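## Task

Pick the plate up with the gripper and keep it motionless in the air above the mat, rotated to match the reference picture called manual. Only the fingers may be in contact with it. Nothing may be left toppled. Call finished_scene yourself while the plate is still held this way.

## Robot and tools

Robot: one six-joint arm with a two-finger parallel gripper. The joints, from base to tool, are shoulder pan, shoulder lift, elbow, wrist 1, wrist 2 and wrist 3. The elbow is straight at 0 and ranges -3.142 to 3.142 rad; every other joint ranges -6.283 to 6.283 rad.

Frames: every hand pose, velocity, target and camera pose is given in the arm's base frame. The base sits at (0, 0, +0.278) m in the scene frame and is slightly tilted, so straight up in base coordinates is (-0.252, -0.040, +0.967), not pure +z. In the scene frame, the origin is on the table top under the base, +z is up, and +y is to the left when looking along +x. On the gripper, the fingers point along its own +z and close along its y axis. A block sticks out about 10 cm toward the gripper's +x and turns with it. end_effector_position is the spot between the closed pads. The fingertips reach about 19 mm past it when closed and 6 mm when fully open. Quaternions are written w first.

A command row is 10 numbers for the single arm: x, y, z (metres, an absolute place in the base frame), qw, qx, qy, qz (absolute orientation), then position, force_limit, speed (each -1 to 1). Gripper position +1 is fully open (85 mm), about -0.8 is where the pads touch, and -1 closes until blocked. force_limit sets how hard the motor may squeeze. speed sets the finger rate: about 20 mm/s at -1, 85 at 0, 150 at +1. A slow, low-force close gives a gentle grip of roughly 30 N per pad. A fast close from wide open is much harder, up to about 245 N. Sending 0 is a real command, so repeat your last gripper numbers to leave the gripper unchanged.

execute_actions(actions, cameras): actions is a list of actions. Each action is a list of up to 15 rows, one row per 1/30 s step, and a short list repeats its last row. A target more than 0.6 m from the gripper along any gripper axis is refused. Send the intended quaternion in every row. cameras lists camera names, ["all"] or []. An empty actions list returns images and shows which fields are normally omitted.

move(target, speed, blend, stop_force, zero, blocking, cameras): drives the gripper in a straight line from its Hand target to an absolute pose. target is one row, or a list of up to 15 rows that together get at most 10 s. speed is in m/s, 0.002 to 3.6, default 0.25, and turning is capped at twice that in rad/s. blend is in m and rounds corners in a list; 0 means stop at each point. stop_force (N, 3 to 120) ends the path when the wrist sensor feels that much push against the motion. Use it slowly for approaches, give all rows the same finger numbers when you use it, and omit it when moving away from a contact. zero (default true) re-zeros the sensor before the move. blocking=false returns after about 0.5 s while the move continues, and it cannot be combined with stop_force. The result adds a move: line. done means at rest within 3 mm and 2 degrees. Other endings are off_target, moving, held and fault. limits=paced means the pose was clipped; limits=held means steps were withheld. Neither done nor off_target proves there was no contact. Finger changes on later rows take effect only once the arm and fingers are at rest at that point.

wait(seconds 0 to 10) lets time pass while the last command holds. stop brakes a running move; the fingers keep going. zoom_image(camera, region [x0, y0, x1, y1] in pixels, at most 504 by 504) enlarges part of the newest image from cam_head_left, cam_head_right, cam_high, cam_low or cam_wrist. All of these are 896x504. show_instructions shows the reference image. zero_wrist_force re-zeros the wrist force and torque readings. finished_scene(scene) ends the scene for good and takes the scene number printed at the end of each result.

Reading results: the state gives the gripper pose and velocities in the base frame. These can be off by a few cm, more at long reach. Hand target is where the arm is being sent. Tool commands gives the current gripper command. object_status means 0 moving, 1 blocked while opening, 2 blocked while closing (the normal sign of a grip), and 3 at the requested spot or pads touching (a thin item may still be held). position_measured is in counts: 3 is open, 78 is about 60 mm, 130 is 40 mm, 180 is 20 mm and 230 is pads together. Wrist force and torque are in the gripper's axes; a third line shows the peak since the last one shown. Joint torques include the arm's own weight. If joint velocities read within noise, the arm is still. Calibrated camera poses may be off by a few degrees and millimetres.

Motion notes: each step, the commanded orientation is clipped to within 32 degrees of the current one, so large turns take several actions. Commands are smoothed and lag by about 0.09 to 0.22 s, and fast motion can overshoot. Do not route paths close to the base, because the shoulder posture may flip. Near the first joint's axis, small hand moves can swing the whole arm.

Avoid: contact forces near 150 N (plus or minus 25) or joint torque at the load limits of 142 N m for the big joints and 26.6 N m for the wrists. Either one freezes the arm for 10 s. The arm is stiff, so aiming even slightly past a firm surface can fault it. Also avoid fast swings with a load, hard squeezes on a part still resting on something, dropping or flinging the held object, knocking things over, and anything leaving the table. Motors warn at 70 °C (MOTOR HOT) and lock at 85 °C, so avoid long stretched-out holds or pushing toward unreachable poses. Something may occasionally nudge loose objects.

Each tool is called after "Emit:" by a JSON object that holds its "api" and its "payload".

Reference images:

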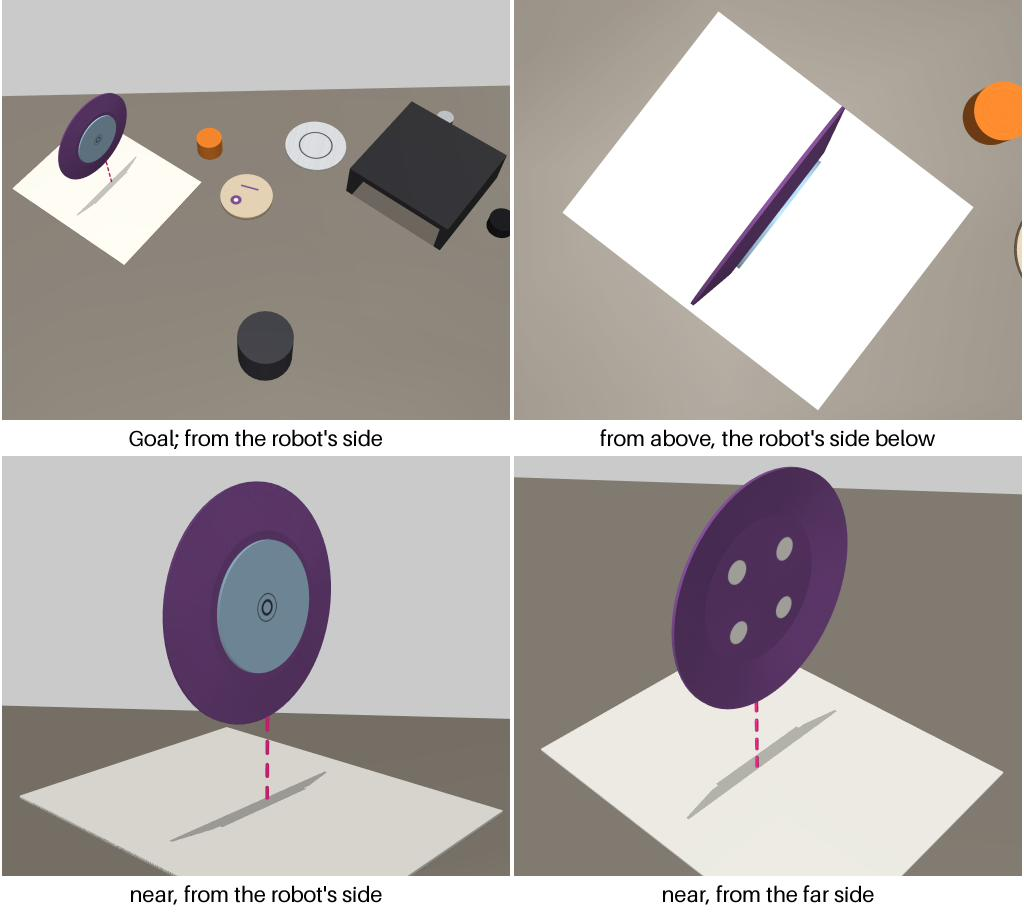

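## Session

Emit:
{"api": "execute_actions", "payload": {"actions": []}}

Emit:
{"api": "show_instructions", "payload": {}}

Scene clock: 0.00 s.
end_effector_position=(+0.5366, +0.2316, +0.0539) position_measured=3 object_status=3 end_effector_quat_wxyz=(+0.033, +0.352, +0.927, +0.125)
Joint positions: [0.088 -1.239 2.031 -2.532 -1.375 0.83]
Joint velocities: within noise
Joint torques (N m): no reading
Wrist force (N): no reading
Wrist torque (N m): no reading
Wrist force, peak (N): no reading
Hand target: +0.5366, +0.2316, +0.0539; +0.033, +0.352, +0.927, +0.125
Tool commands: gripper/position=+1.0 gripper/force_limit=+1.0 gripper/speed=+1.0
camera_calibration:
cam_wrist: T_world_to_cam=[[0.639433, 0.727771, 0.24794, -0.513132], [0.656855, -0.684707, 0.315783, -0.189191], [0.399584, -0.0390613, -0.915864, -0.0223251], [0, 0, 0, 1]] pos_world=[0.461305, 0.24303, 0.166522]

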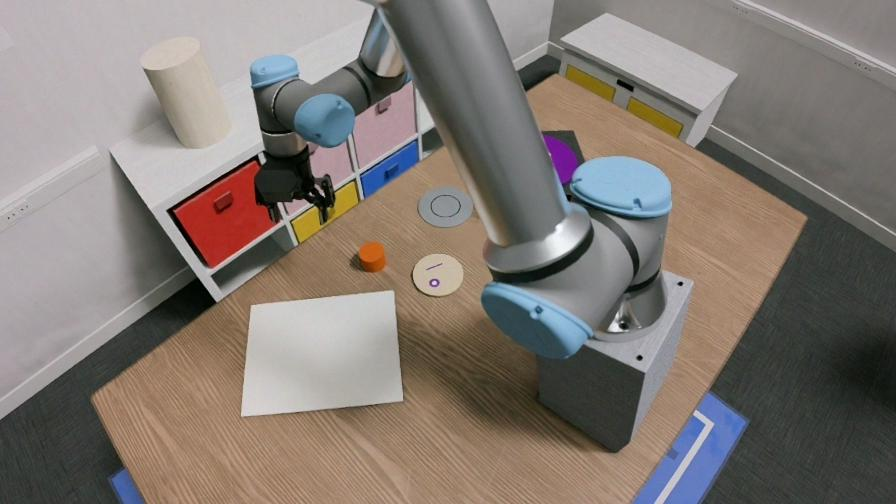

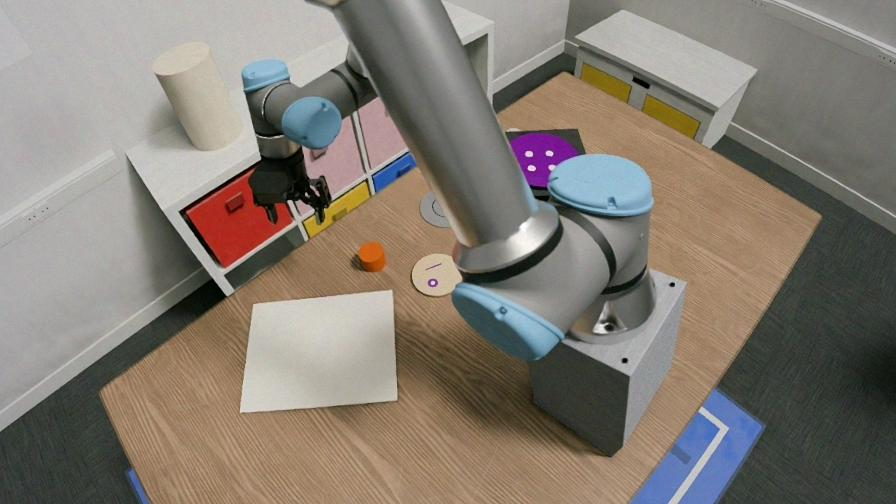

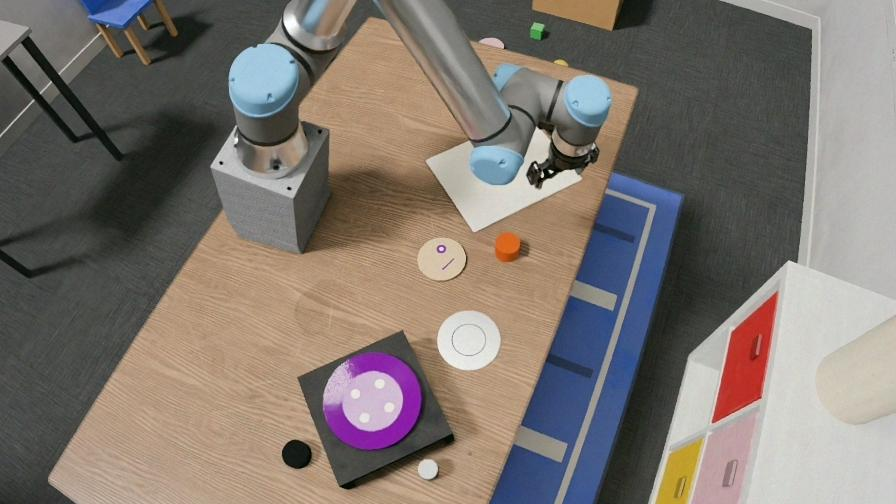

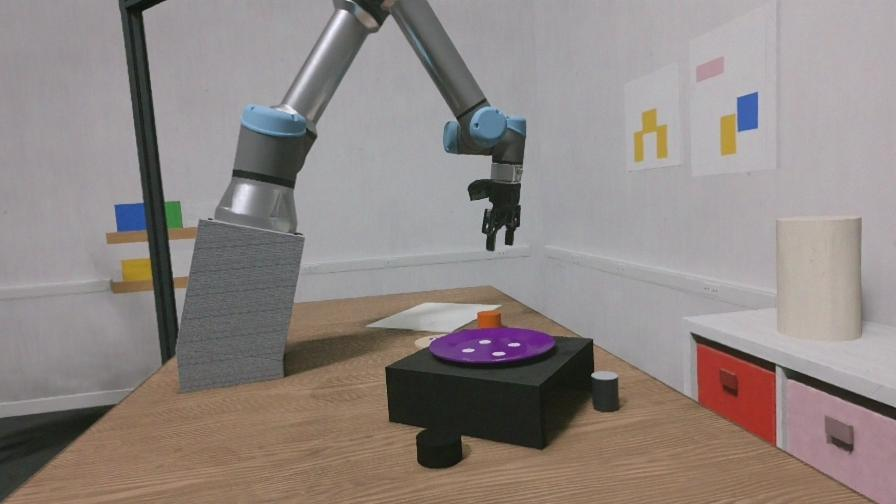

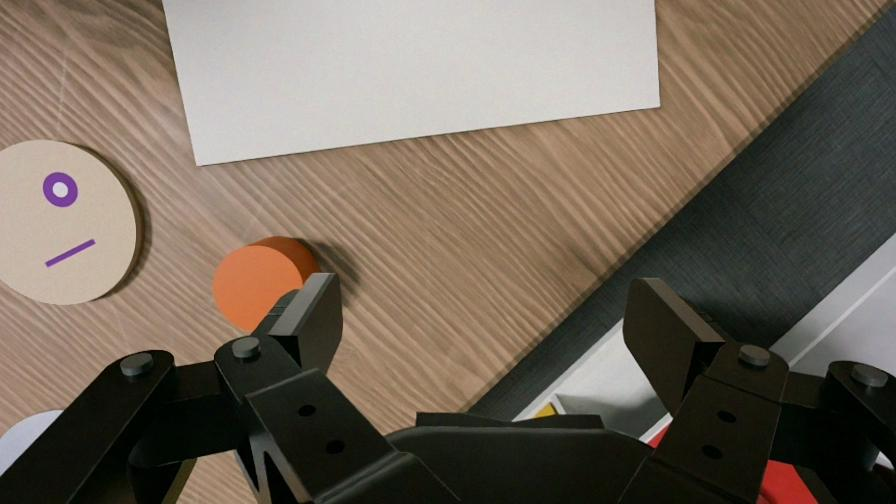

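Reference images for this scene: manual.

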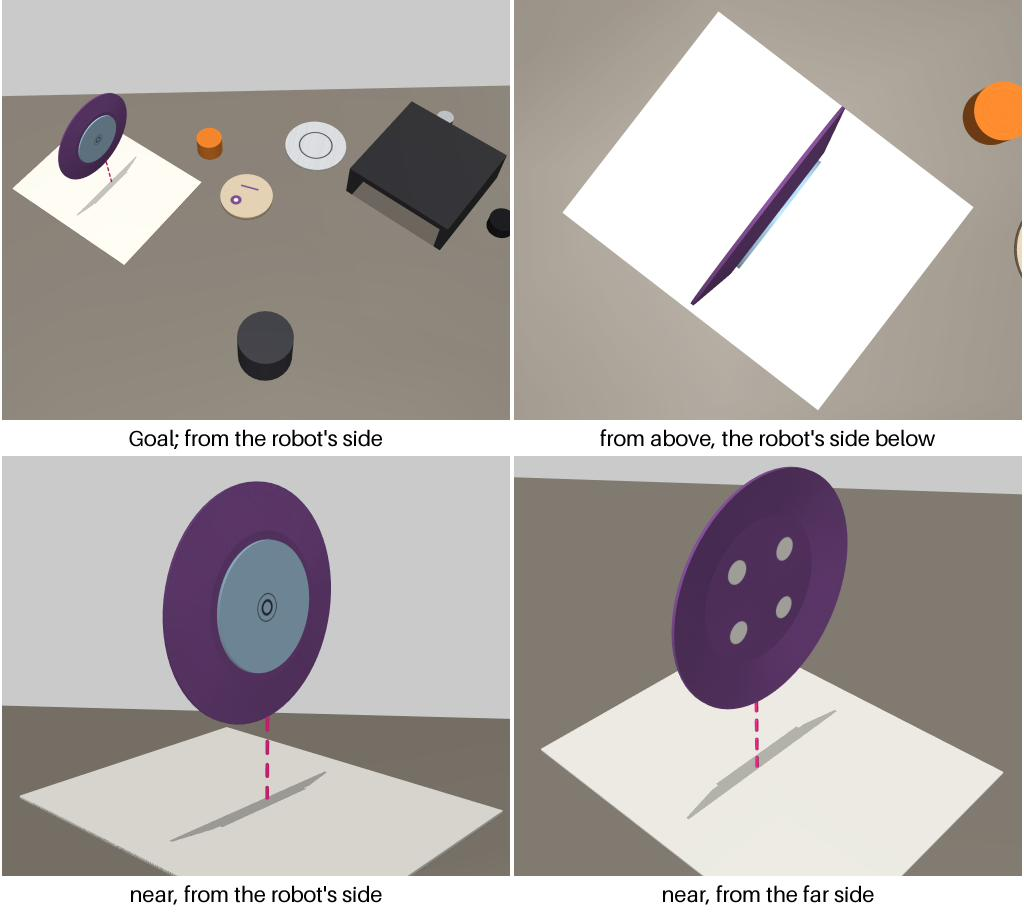

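Emit:
{"api": "zoom_image", "payload": {"camera": "cam_low", "region": [375, 310, 635, 480]}}

Emit:
{"api": "zoom_image", "payload": {"camera": "cam_high", "region": [270, 310, 470, 500]}}

Scaled by 1.938 from the camera's 896x504 image, which has a finer 1280x720 frame.

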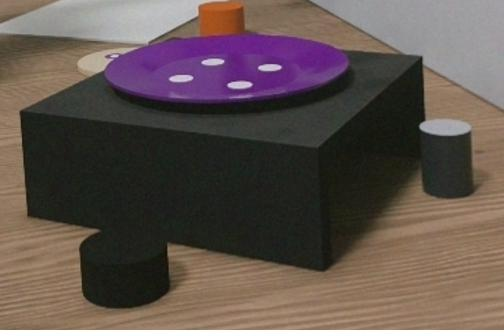

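Scaled by 2.520 from the camera's 896x504 image, which has a finer 1280x720 frame.

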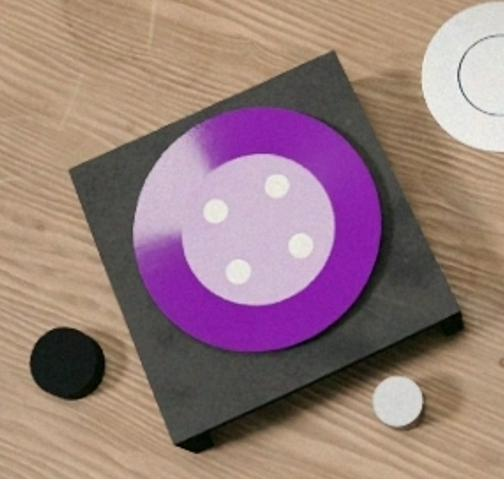

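Emit:
{"api": "move", "payload": {"target": [0.41367, -0.25409, 0.19181, 0.03641, 0.89314, 0.43107, 0.12307, 0, -0.4, 0], "speed": 0.4, "cameras": ["cam_wrist", "cam_head_left", "cam_head_right"]}}

Scene clock: 234.23 s.
end_effector_position=(+0.4137, -0.2540, +0.1918) position_measured=129 object_status=3 end_effector_quat_wxyz=(+0.036, +0.893, +0.431, +0.123)
Joint positions: [-0.958 -1.668 2.079 -2.096 -1.34 1.298]
Joint torques (N m): [-13 -10.77 -28.52 -1.17 -1.8 2.69]
Wrist force (N): [0.7 -0.4 0.0]
Wrist torque (N m): [-0.09 -0.07 -0.04]
Wrist force, peak (N): [-1.5 0.4 -0.5]
Hand target: +0.4137, -0.2541, +0.1918; +0.036, +0.893, +0.431, +0.123
Off the commanded pose: 0.000 m, 0 deg.
move: done
camera_calibration:
cam_wrist: T_world_to_cam=[[0.767433, -0.61933, 0.165765, -0.494739], [-0.640738, -0.749918, 0.164552, 0.0646811], [0.0223978, -0.232495, -0.97234, 0.251901], [0, 0, 0, 1]] pos_world=[0.415481, -0.199335, 0.3163]
Images, in order (width x height): cam_head_left 896x504, cam_head_right 896x504, cam_wrist 896x504.

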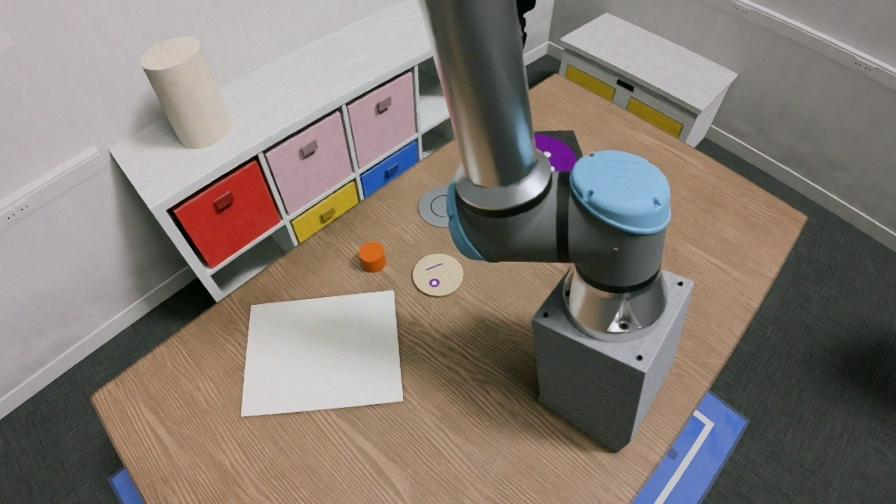

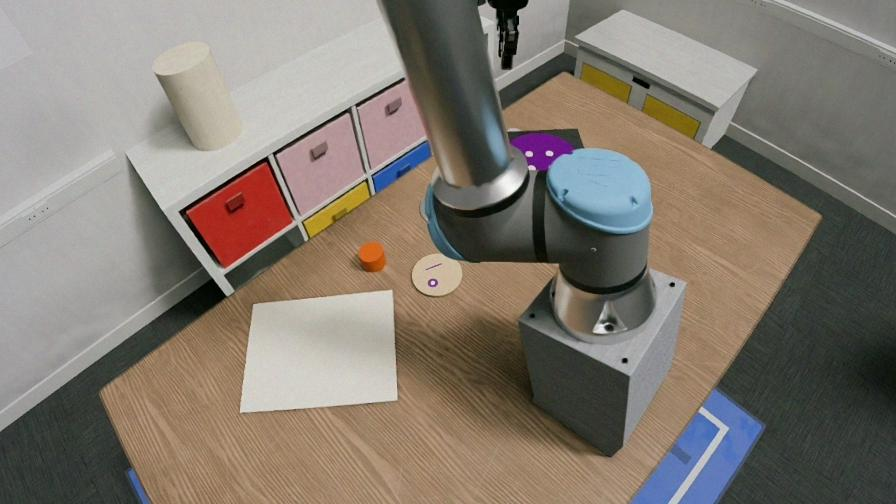

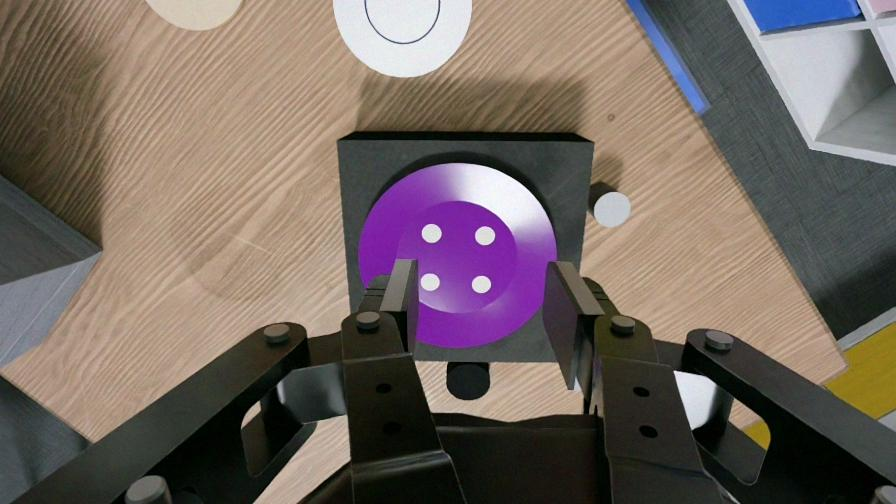

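Emit:
{"api": "move", "payload": {"target": [[0.3432, -0.40003, -0.06018, 0.03641, 0.89314, 0.43107, 0.12307, 0.15, -0.4, 0], [0.35225, -0.39856, -0.095, 0.03641, 0.89314, 0.43107, 0.12307, 0.15, -0.4, 0]], "speed": [0.35, 0.12], "blend": [0.01, 0], "cameras": ["cam_wrist"]}}

Emit:
{"api": "move", "payload": {"target": [0.35778, -0.39765, -0.11627, 0.03641, 0.89314, 0.43107, 0.12307, 0.15, -0.4, 0], "speed": 0.006, "stop_force": 3, "cameras": ["cam_wrist", "cam_low"]}}

Scene clock: 367.93 s.
end_effector_position=(+0.3522, -0.3986, -0.0950) position_measured=110 object_status=3 end_effector_quat_wxyz=(+0.036, +0.893, +0.431, +0.123)
Joint positions: [-1.228 -0.973 2.17 -2.815 -1.318 1.021]
Joint torques (N m): [-0.63 -24.84 -15.95 -3.11 -1.32 2.8]
Wrist force (N): [0.6 -0.7 -0.1]
Wrist torque (N m): [-0.13 -0.06 -0.04]
Wrist force, peak (N): [2.7 0.0 -1.7]
Hand target: +0.3522, -0.3986, -0.0950; +0.036, +0.893, +0.431, +0.123
Off the commanded pose: 0.000 m, 0 deg.
move: done
camera_calibration:
cam_wrist: T_world_to_cam=[[0.767345, -0.619451, 0.165714, -0.489581], [-0.640846, -0.749817, 0.164592, -0.0357575], [0.0222982, -0.232496, -0.972342, -0.0591513], [0, 0, 0, 1]] pos_world=[0.354081, -0.343836, 0.0295003]
Images, in order (width x height): cam_wrist 896x504.

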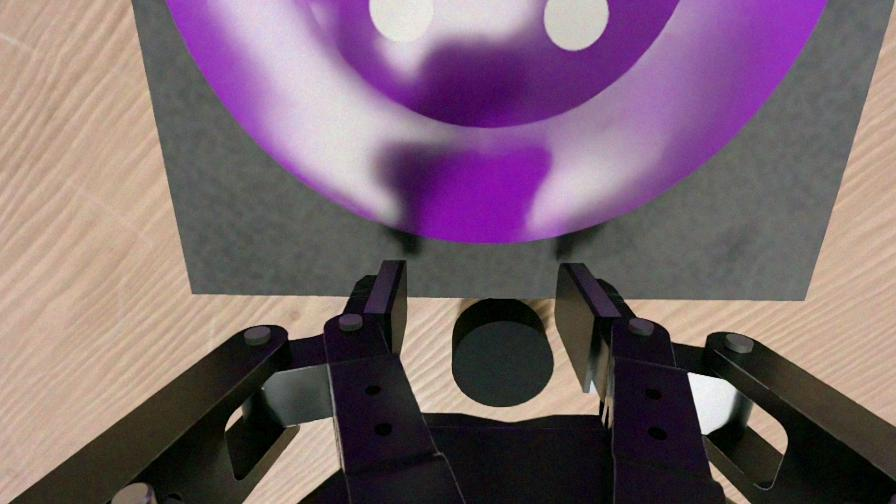

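Scene clock: 371.97 s.
end_effector_position=(+0.3567, -0.3978, -0.1120) position_measured=110 object_status=3 end_effector_quat_wxyz=(+0.036, +0.893, +0.431, +0.123)
Joint positions: [-1.219 -0.925 2.161 -2.857 -1.318 1.03]
Joint torques (N m): [-16.09 -46.49 0.51 -1.14 -1.1 -2.35]
Wrist force (N): [0.2 -1.3 -3.3]
Wrist torque (N m): [-0.20 -0.07 -0.03]
Wrist force, peak (N): [7.2 -10.4 -24.2]
Hand target: +0.3567, -0.3978, -0.1120; +0.036, +0.893, +0.431, +0.123
Off the commanded pose: 0.004 m, 0 deg.
move: contact
camera_calibration:
cam_wrist: T_world_to_cam=[[0.767345, -0.619451, 0.165714, -0.489706], [-0.640846, -0.749817, 0.164592, -0.0296148], [0.0222982, -0.232496, -0.972342, -0.0756165], [0, 0, 0, 1]] pos_world=[0.358481, -0.343136, 0.0125003]
Images, in order (width x height): cam_low 896x504, cam_wrist 896x504.

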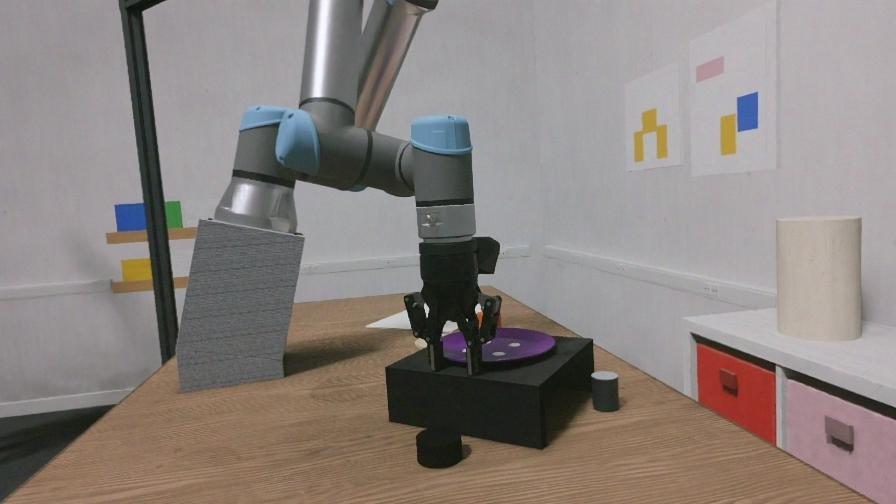

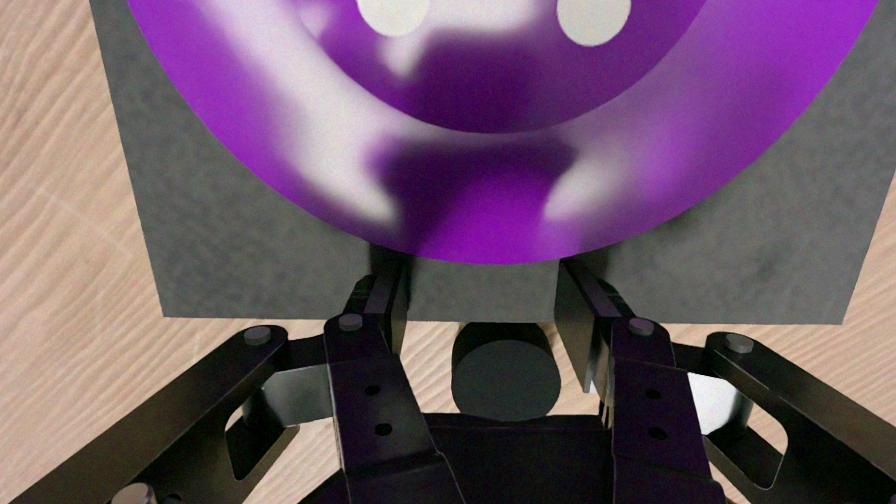

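Emit:
{"api": "move", "payload": {"target": [[0.35564, -0.398, -0.10805, 0.03641, 0.89314, 0.43107, 0.12307, 0.15, -0.4, 0], [0.39998, -0.33916, -0.09404, 0.03641, 0.89314, 0.43107, 0.12307, 0.15, -0.4, 0], [0.39111, -0.35093, -0.09684, 0.03641, 0.89314, 0.43107, 0.12307, 0.15, -0.4, 0], [0.37616, -0.35337, -0.0393, 0.03641, 0.89314, 0.43107, 0.12307, 0.15, -0.4, 0], [0.45113, -0.20428, 0.16229, 0.03641, 0.89314, 0.43107, 0.12307, 0.15, -0.4, 0]], "speed": [0.05, 0.06, 0.1, 0.15, 0.35], "blend": [0, 0, 0, 0.02, 0], "cameras": ["cam_wrist"]}}

Scene clock: 407.63 s.
end_effector_position=(+0.4511, -0.2043, +0.1623) position_measured=110 object_status=3 end_effector_quat_wxyz=(+0.036, +0.893, +0.431, +0.123)
Joint positions: [-0.813 -1.617 2.125 -2.226 -1.358 1.444]
Joint torques (N m): [5.68 -35.52 -27.41 -1.44 -1.57 2.75]
Wrist force (N): [0.5 -0.3 -0.1]
Wrist torque (N m): [-0.06 -0.06 -0.05]
Wrist force, peak (N): [0.3 -1.3 -3.4]
Hand target: +0.4511, -0.2043, +0.1623; +0.036, +0.893, +0.431, +0.123
Off the commanded pose: 0.000 m, 0 deg.
move: done
camera_calibration:
cam_wrist: T_world_to_cam=[[0.767347, -0.61947, 0.165638, -0.487777], [-0.640845, -0.749838, 0.164503, 0.130925], [0.0222969, -0.232378, -0.97237, 0.233907], [0, 0, 0, 1]] pos_world=[0.452981, -0.149636, 0.286701]
Images, in order (width x height): cam_wrist 896x504.

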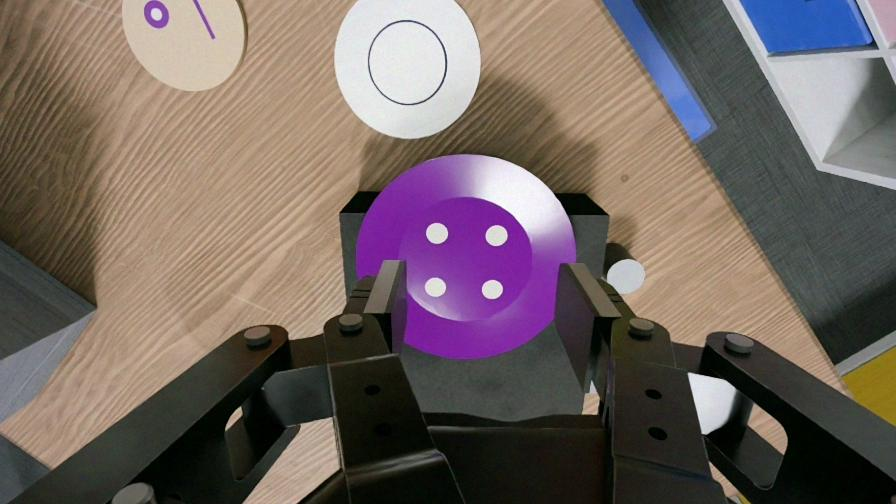

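Emit:
{"api": "move", "payload": {"target": [0.55423, -0.14509, -0.04345, 0.12372, -0.33967, -0.772, 0.52283, 0, -0.4, 0], "speed": 0.4, "cameras": ["cam_wrist", "cam_low"]}}

Scene clock: 616.70 s.
end_effector_position=(+0.5542, -0.1451, -0.0434) position_measured=129 object_status=3 end_effector_quat_wxyz=(-0.124, +0.340, +0.772, -0.523)
Joint positions: [-0.134 -0.644 1.44 -1.556 -2.481 1.109]
Joint torques (N m): [8.11 -43.13 -19.11 1.39 -2.33 2.65]
Wrist force (N): [0.1 0.2 -0.3]
Wrist torque (N m): [0.02 0.15 0.17]
Wrist force, peak (N): [-0.3 1.7 -0.4]
Hand target: +0.5542, -0.1451, -0.0435; -0.124, +0.340, +0.772, -0.523
Off the commanded pose: 0.000 m, 0 deg.
move: done
camera_calibration:
cam_wrist: T_world_to_cam=[[0.385648, 0.222422, -0.895435, -0.208513], [0.887053, -0.356345, 0.293523, -0.508855], [-0.253798, -0.907495, -0.334724, 0.12817], [0, 0, 0, 1]] pos_world=[0.564323, -0.0186367, 0.00555206]
Images, in order (width x height): cam_low 896x504, cam_wrist 896x504.

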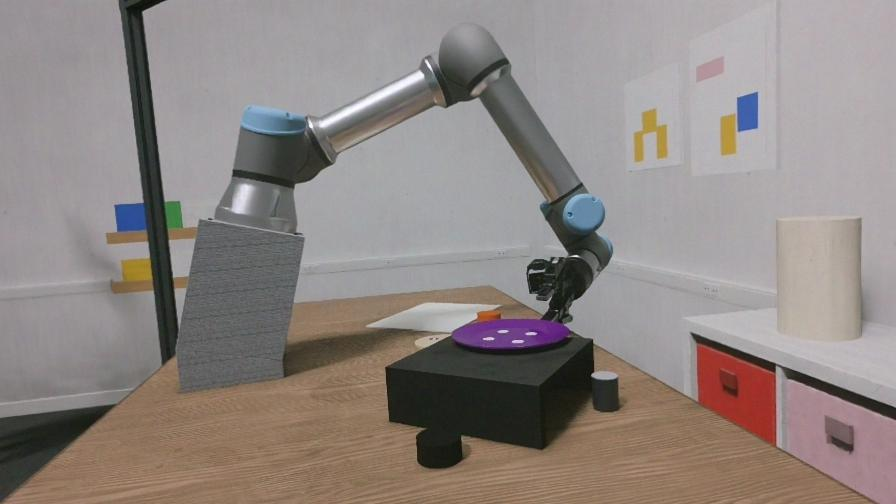

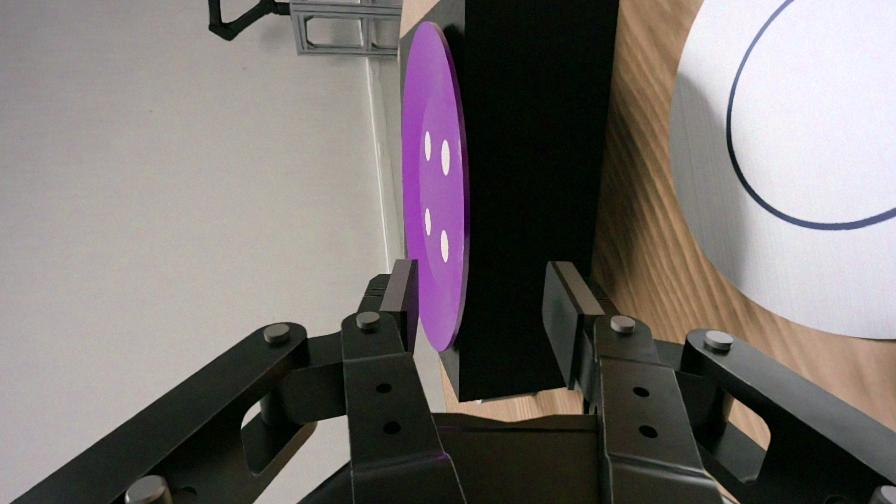

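Emit:
{"api": "move", "payload": {"target": [0.53548, -0.16812, -0.05079, 0.12372, -0.33967, -0.772, 0.52283, 0, -0.4, 0], "speed": 0.1, "cameras": ["cam_wrist"]}}

Scene clock: 727.90 s.
end_effector_position=(+0.5355, -0.1681, -0.0508) position_measured=129 object_status=3 end_effector_quat_wxyz=(-0.124, +0.340, +0.772, -0.523)
Joint positions: [-0.172 -0.663 1.52 -1.653 -2.508 1.065]
Joint torques (N m): [-8.64 -63.42 -0.69 -1.07 -2.82 -2.56]
Wrist force (N): [-0.5 0.6 -0.5]
Wrist torque (N m): [0.10 0.23 0.38]
Wrist force, peak (N): [0.2 0.9 -1.2]
Hand target: +0.5355, -0.1681, -0.0508; -0.124, +0.340, +0.772, -0.523
Off the commanded pose: 0.000 m, 0 deg.
move: done
camera_calibration:
cam_wrist: T_world_to_cam=[[0.3856, 0.222329, -0.895479, -0.202701], [0.887077, -0.356282, 0.293525, -0.498331], [-0.253784, -0.907543, -0.334605, 0.100098], [0, 0, 0, 1]] pos_world=[0.545623, -0.0416366, -0.00174834]
Images, in order (width x height): cam_wrist 896x504.

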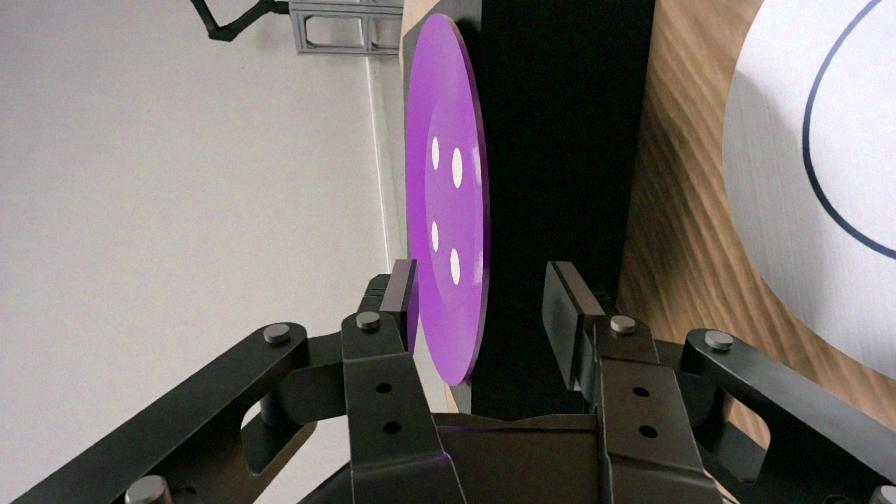

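Emit:
{"api": "zoom_image", "payload": {"camera": "cam_wrist", "region": [380, 180, 580, 400]}}

Scaled by 2.291 from the camera's 896x504 image, which has a finer 1280x720 frame.

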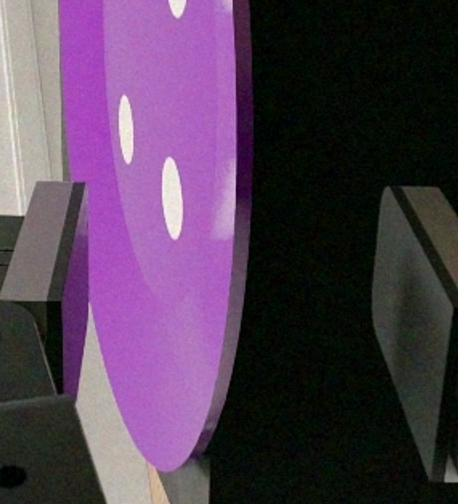

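Emit:
{"api": "move", "payload": {"target": [[0.51636, -0.19344, -0.06559, 0.12372, -0.33967, -0.772, 0.52283, 0, -0.4, 0], [0.51636, -0.19344, -0.06559, 0.12372, -0.33967, -0.772, 0.52283, -1, 0.0, -0.6]], "speed": 0.1, "cameras": ["cam_wrist"]}}

Scene clock: 855.90 s.
end_effector_position=(+0.5164, -0.1935, -0.0656) position_measured=226 object_status=0 end_effector_quat_wxyz=(-0.124, +0.340, +0.772, -0.523)
Joint positions: [-0.216 -0.664 1.595 -1.772 -2.538 1.009]
Joint torques (N m): [-9.39 -40.52 0.1 -0.9 -0.15 -2.7]
Wrist force (N): [0.6 -4.0 -7.8]
Wrist torque (N m): [1.01 0.25 0.42]
Wrist force, peak (N): [0.5 -3.9 -8.0]
Hand target: +0.5164, -0.1934, -0.0656; -0.124, +0.340, +0.772, -0.523
Off the commanded pose: 0.000 m, 0 deg.
move: done
camera_calibration:
cam_wrist: T_world_to_cam=[[0.38559, 0.222371, -0.895473, -0.202933], [0.887109, -0.356196, 0.293535, -0.486104], [-0.25369, -0.907566, -0.334613, 0.0671959], [0, 0, 0, 1]] pos_world=[0.526523, -0.0670369, -0.0165484]
Images, in order (width x height): cam_wrist 896x504.

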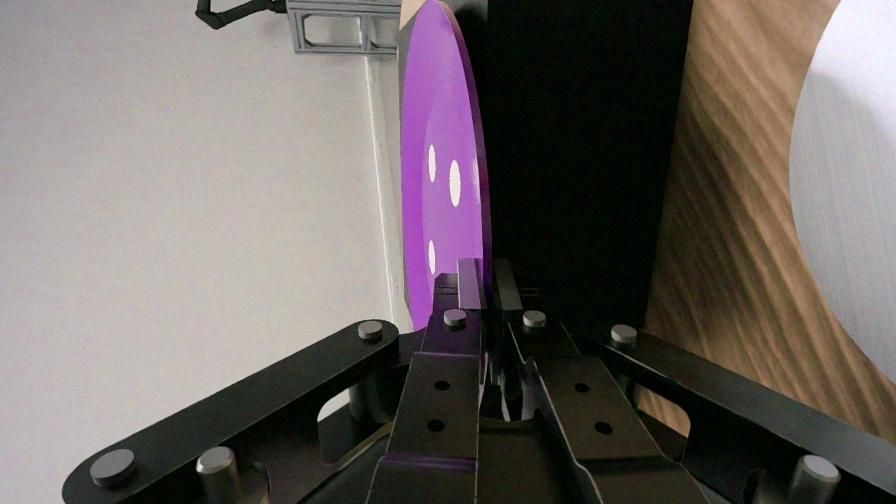

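Emit:
{"api": "move", "payload": {"target": [0.50882, -0.19467, -0.03658, 0.12372, -0.33967, -0.772, 0.52283, -1, 0.0, -0.6], "speed": 0.08, "cameras": ["cam_wrist", "cam_low"]}}

Scene clock: 868.73 s.
end_effector_position=(+0.5088, -0.1947, -0.0366) position_measured=226 object_status=2 end_effector_quat_wxyz=(-0.124, +0.340, +0.772, -0.523)
Joint positions: [-0.22 -0.728 1.629 -1.746 -2.541 1.004]
Joint torques (N m): [-9.84 -62.86 -1.54 1.17 -3.16 -2.68]
Wrist force (N): [-0.3 2.9 0.1]
Wrist torque (N m): [-0.07 0.20 0.37]
Wrist force, peak (N): [0.6 -3.9 -8.2]
Hand target: +0.5088, -0.1947, -0.0366; -0.124, +0.340, +0.772, -0.523
Off the commanded pose: 0.000 m, 0 deg.
move: done
camera_calibration:
cam_wrist: T_world_to_cam=[[0.385521, 0.22236, -0.895505, -0.173821], [0.887112, -0.356262, 0.293445, -0.488278], [-0.253784, -0.907543, -0.334605, 0.0738996], [0, 0, 0, 1]] pos_world=[0.518923, -0.0682368, 0.012352]
Images, in order (width x height): cam_low 896x504, cam_wrist 896x504.

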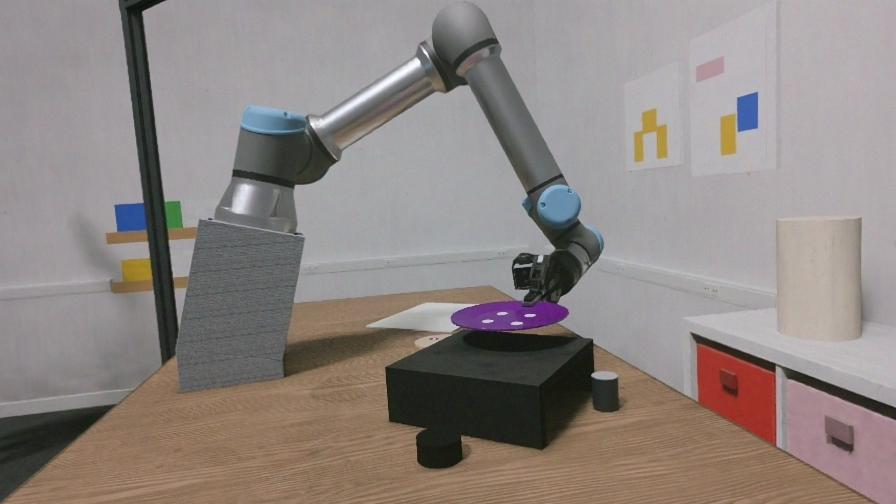

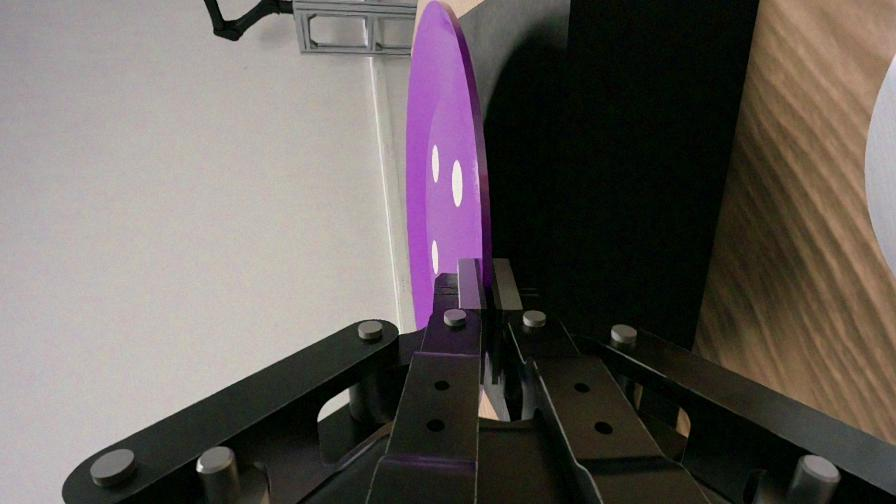

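Emit:
{"api": "move", "payload": {"target": [[0.46819, -0.13182, 0.10775, 0.12372, -0.33967, -0.772, 0.52283, -1, 0.0, -0.6], [0.46252, 0.02126, 0.10466, 0.21891, 0.09017, -0.91011, 0.34006, -1, 0.0, -0.6], [0.42946, 0.17744, 0.10891, 0.18493, 0.5915, -0.76712, 0.16572, -1, 0.0, -0.6], [0.35631, 0.32797, 0.13193, 0.05749, 0.94517, -0.31209, 0.07685, -1, 0.0, -0.6]], "blend": [0.05, 0.05, 0.05, 0], "speed": [0.2, 0.35, 0.35, 0.3], "cameras": ["cam_head_left", "cam_head_right", "cam_high", "cam_low", "cam_wrist"]}}

Scene clock: 1056.03 s.
end_effector_position=(+0.3563, +0.3280, +0.1319) position_measured=226 object_status=2 end_effector_quat_wxyz=(+0.058, +0.945, -0.312, +0.077)
Joint positions: [0.569 -1.478 2.02 -2.121 -1.763 -1.935]
Joint torques (N m): [14.14 -45.1 -10.08 -3.05 1.06 -2.81]
Wrist force (N): [0.7 -1.3 1.2]
Wrist torque (N m): [-0.11 -0.09 0.12]
Wrist force, peak (N): [-4.5 1.5 1.2]
Hand target: +0.3563, +0.3280, +0.1319; +0.057, +0.945, -0.312, +0.077
Off the commanded pose: 0.000 m, 0 deg.
move: done
camera_calibration:
cam_wrist: T_world_to_cam=[[-0.592084, -0.803993, 0.0550656, 0.479215], [-0.786969, 0.591556, 0.175332, 0.0850002], [-0.17354, 0.0604762, -0.982968, 0.305448], [0, 0, 0, 1]] pos_world=[0.403636, 0.316531, 0.258955]

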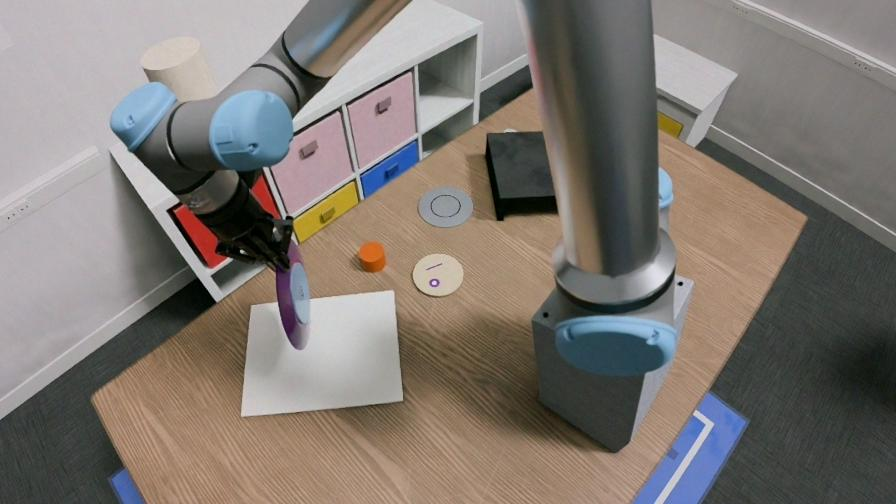

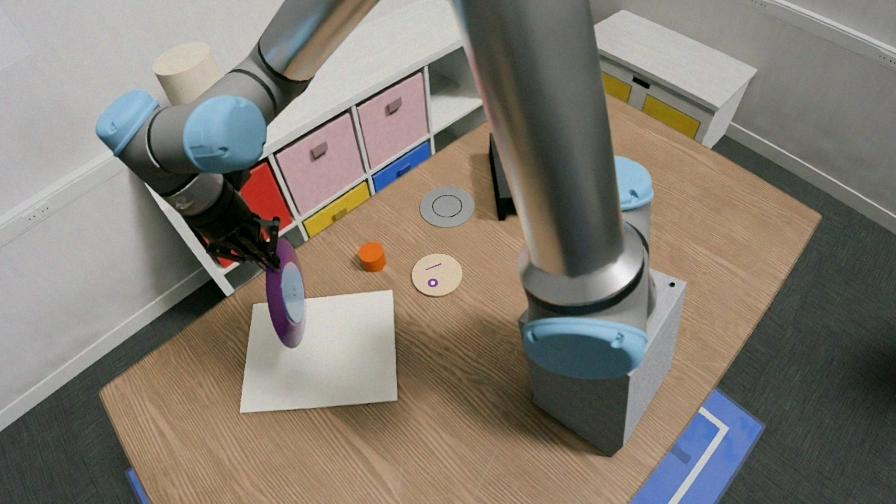

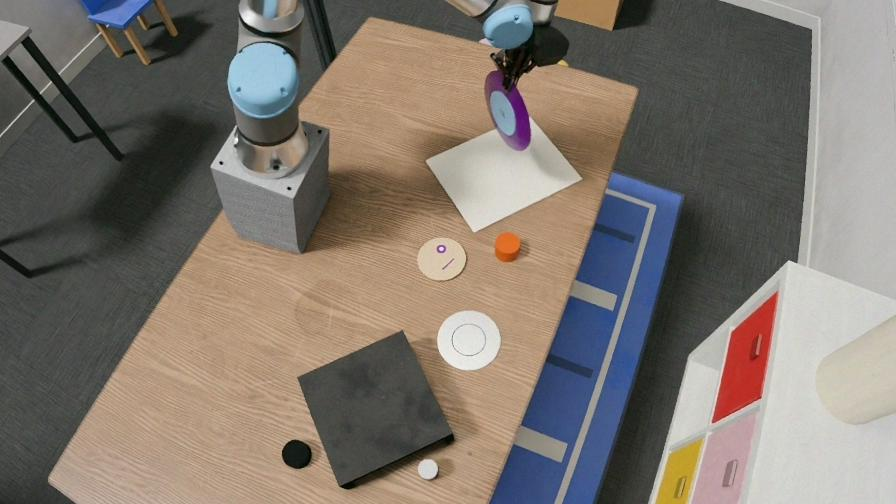

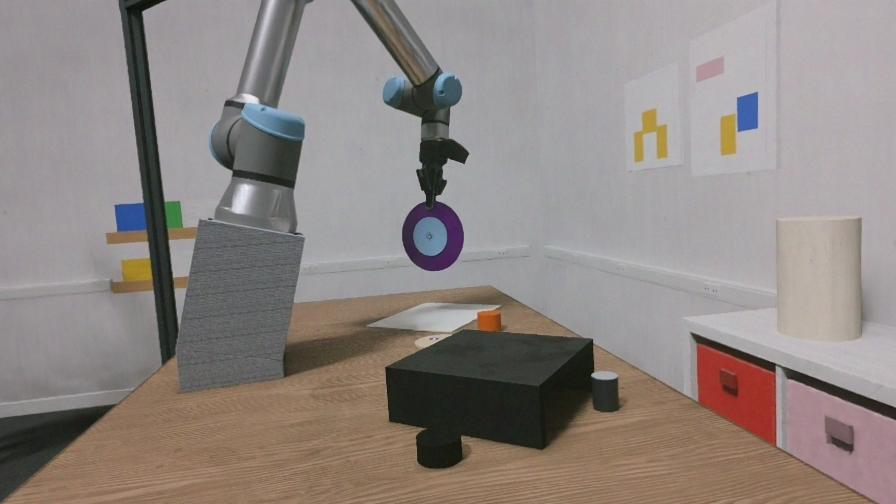

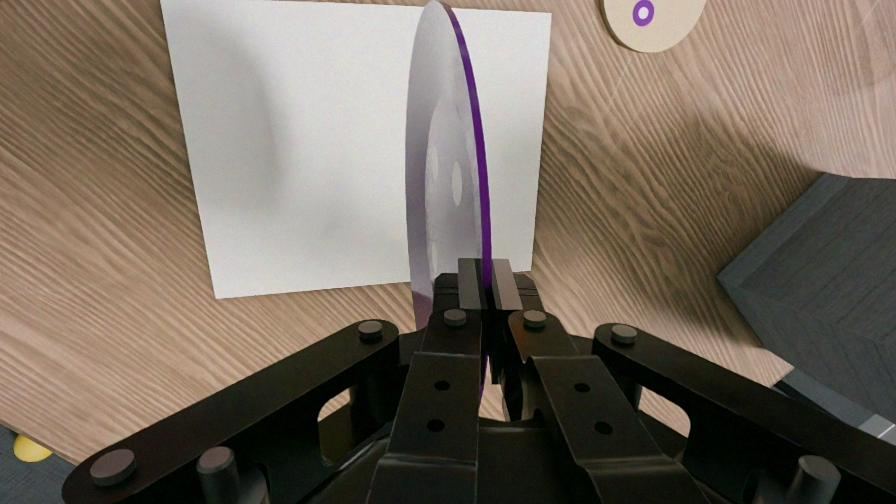

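Emit:
{"api": "zoom_image", "payload": {"camera": "cam_head_left", "region": [230, 210, 370, 360]}}

Emit:
{"api": "zoom_image", "payload": {"camera": "cam_high", "region": [450, 50, 590, 170]}}

Emit:
{"api": "zoom_image", "payload": {"camera": "cam_low", "region": [370, 180, 500, 290]}}

Emit:
{"api": "zoom_image", "payload": {"camera": "cam_wrist", "region": [380, 0, 580, 320]}}

Scaled by 3.360 from the camera's 896x504 image, which has a finer 1280x720 frame.

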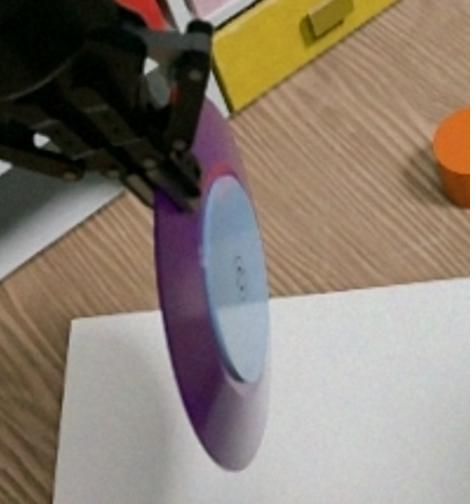

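Scaled by 3.600 from the camera's 896x504 image, which has a finer 1280x720 frame.

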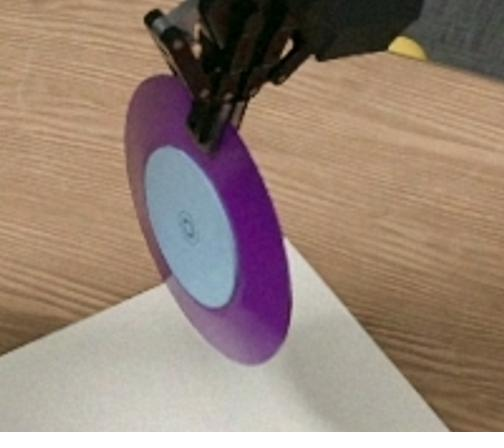

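Scaled by 3.877 from the camera's 896x504 image, which has a finer 1280x720 frame.

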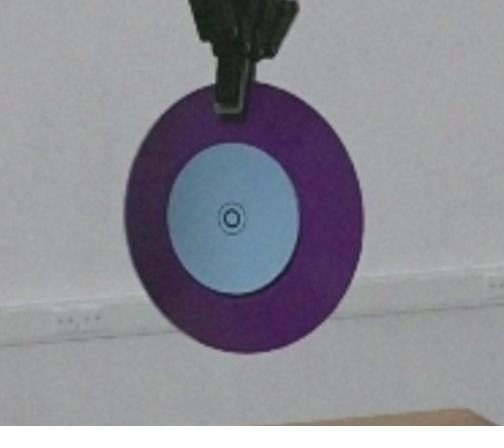

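Scaled by 1.575 from the camera's 896x504 image, which has a finer 1280x720 frame.

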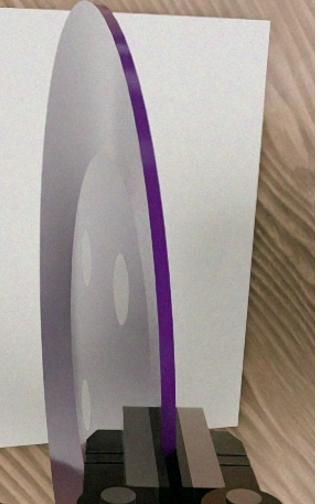

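Emit:
{"api": "zoom_image", "payload": {"camera": "cam_head_left", "region": [270, 240, 330, 360]}}

Emit:
{"api": "zoom_image", "payload": {"camera": "cam_head_right", "region": [255, 235, 325, 355]}}

Emit:
{"api": "zoom_image", "payload": {"camera": "cam_high", "region": [475, 65, 545, 155]}}

Scaled by 4.200 from the camera's 896x504 image, which has a finer 1280x720 frame.

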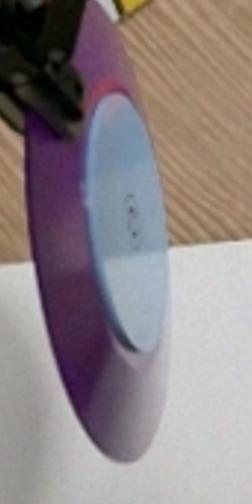

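Scaled by 4.200 from the camera's 896x504 image, which has a finer 1280x720 frame.

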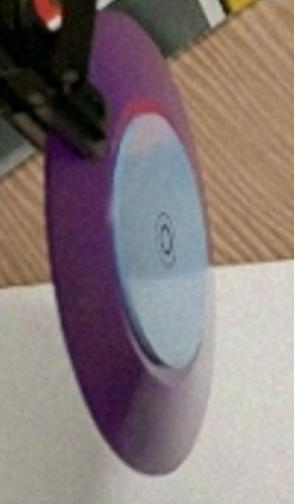

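Scaled by 5.600 from the camera's 896x504 image, which has a finer 1280x720 frame.

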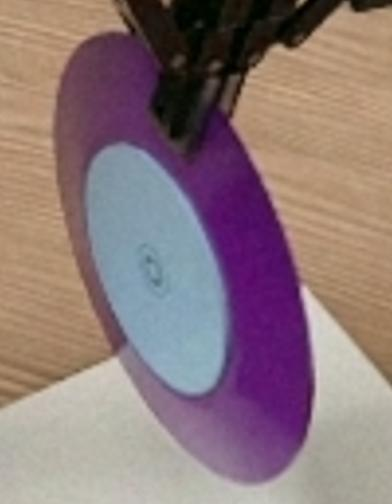

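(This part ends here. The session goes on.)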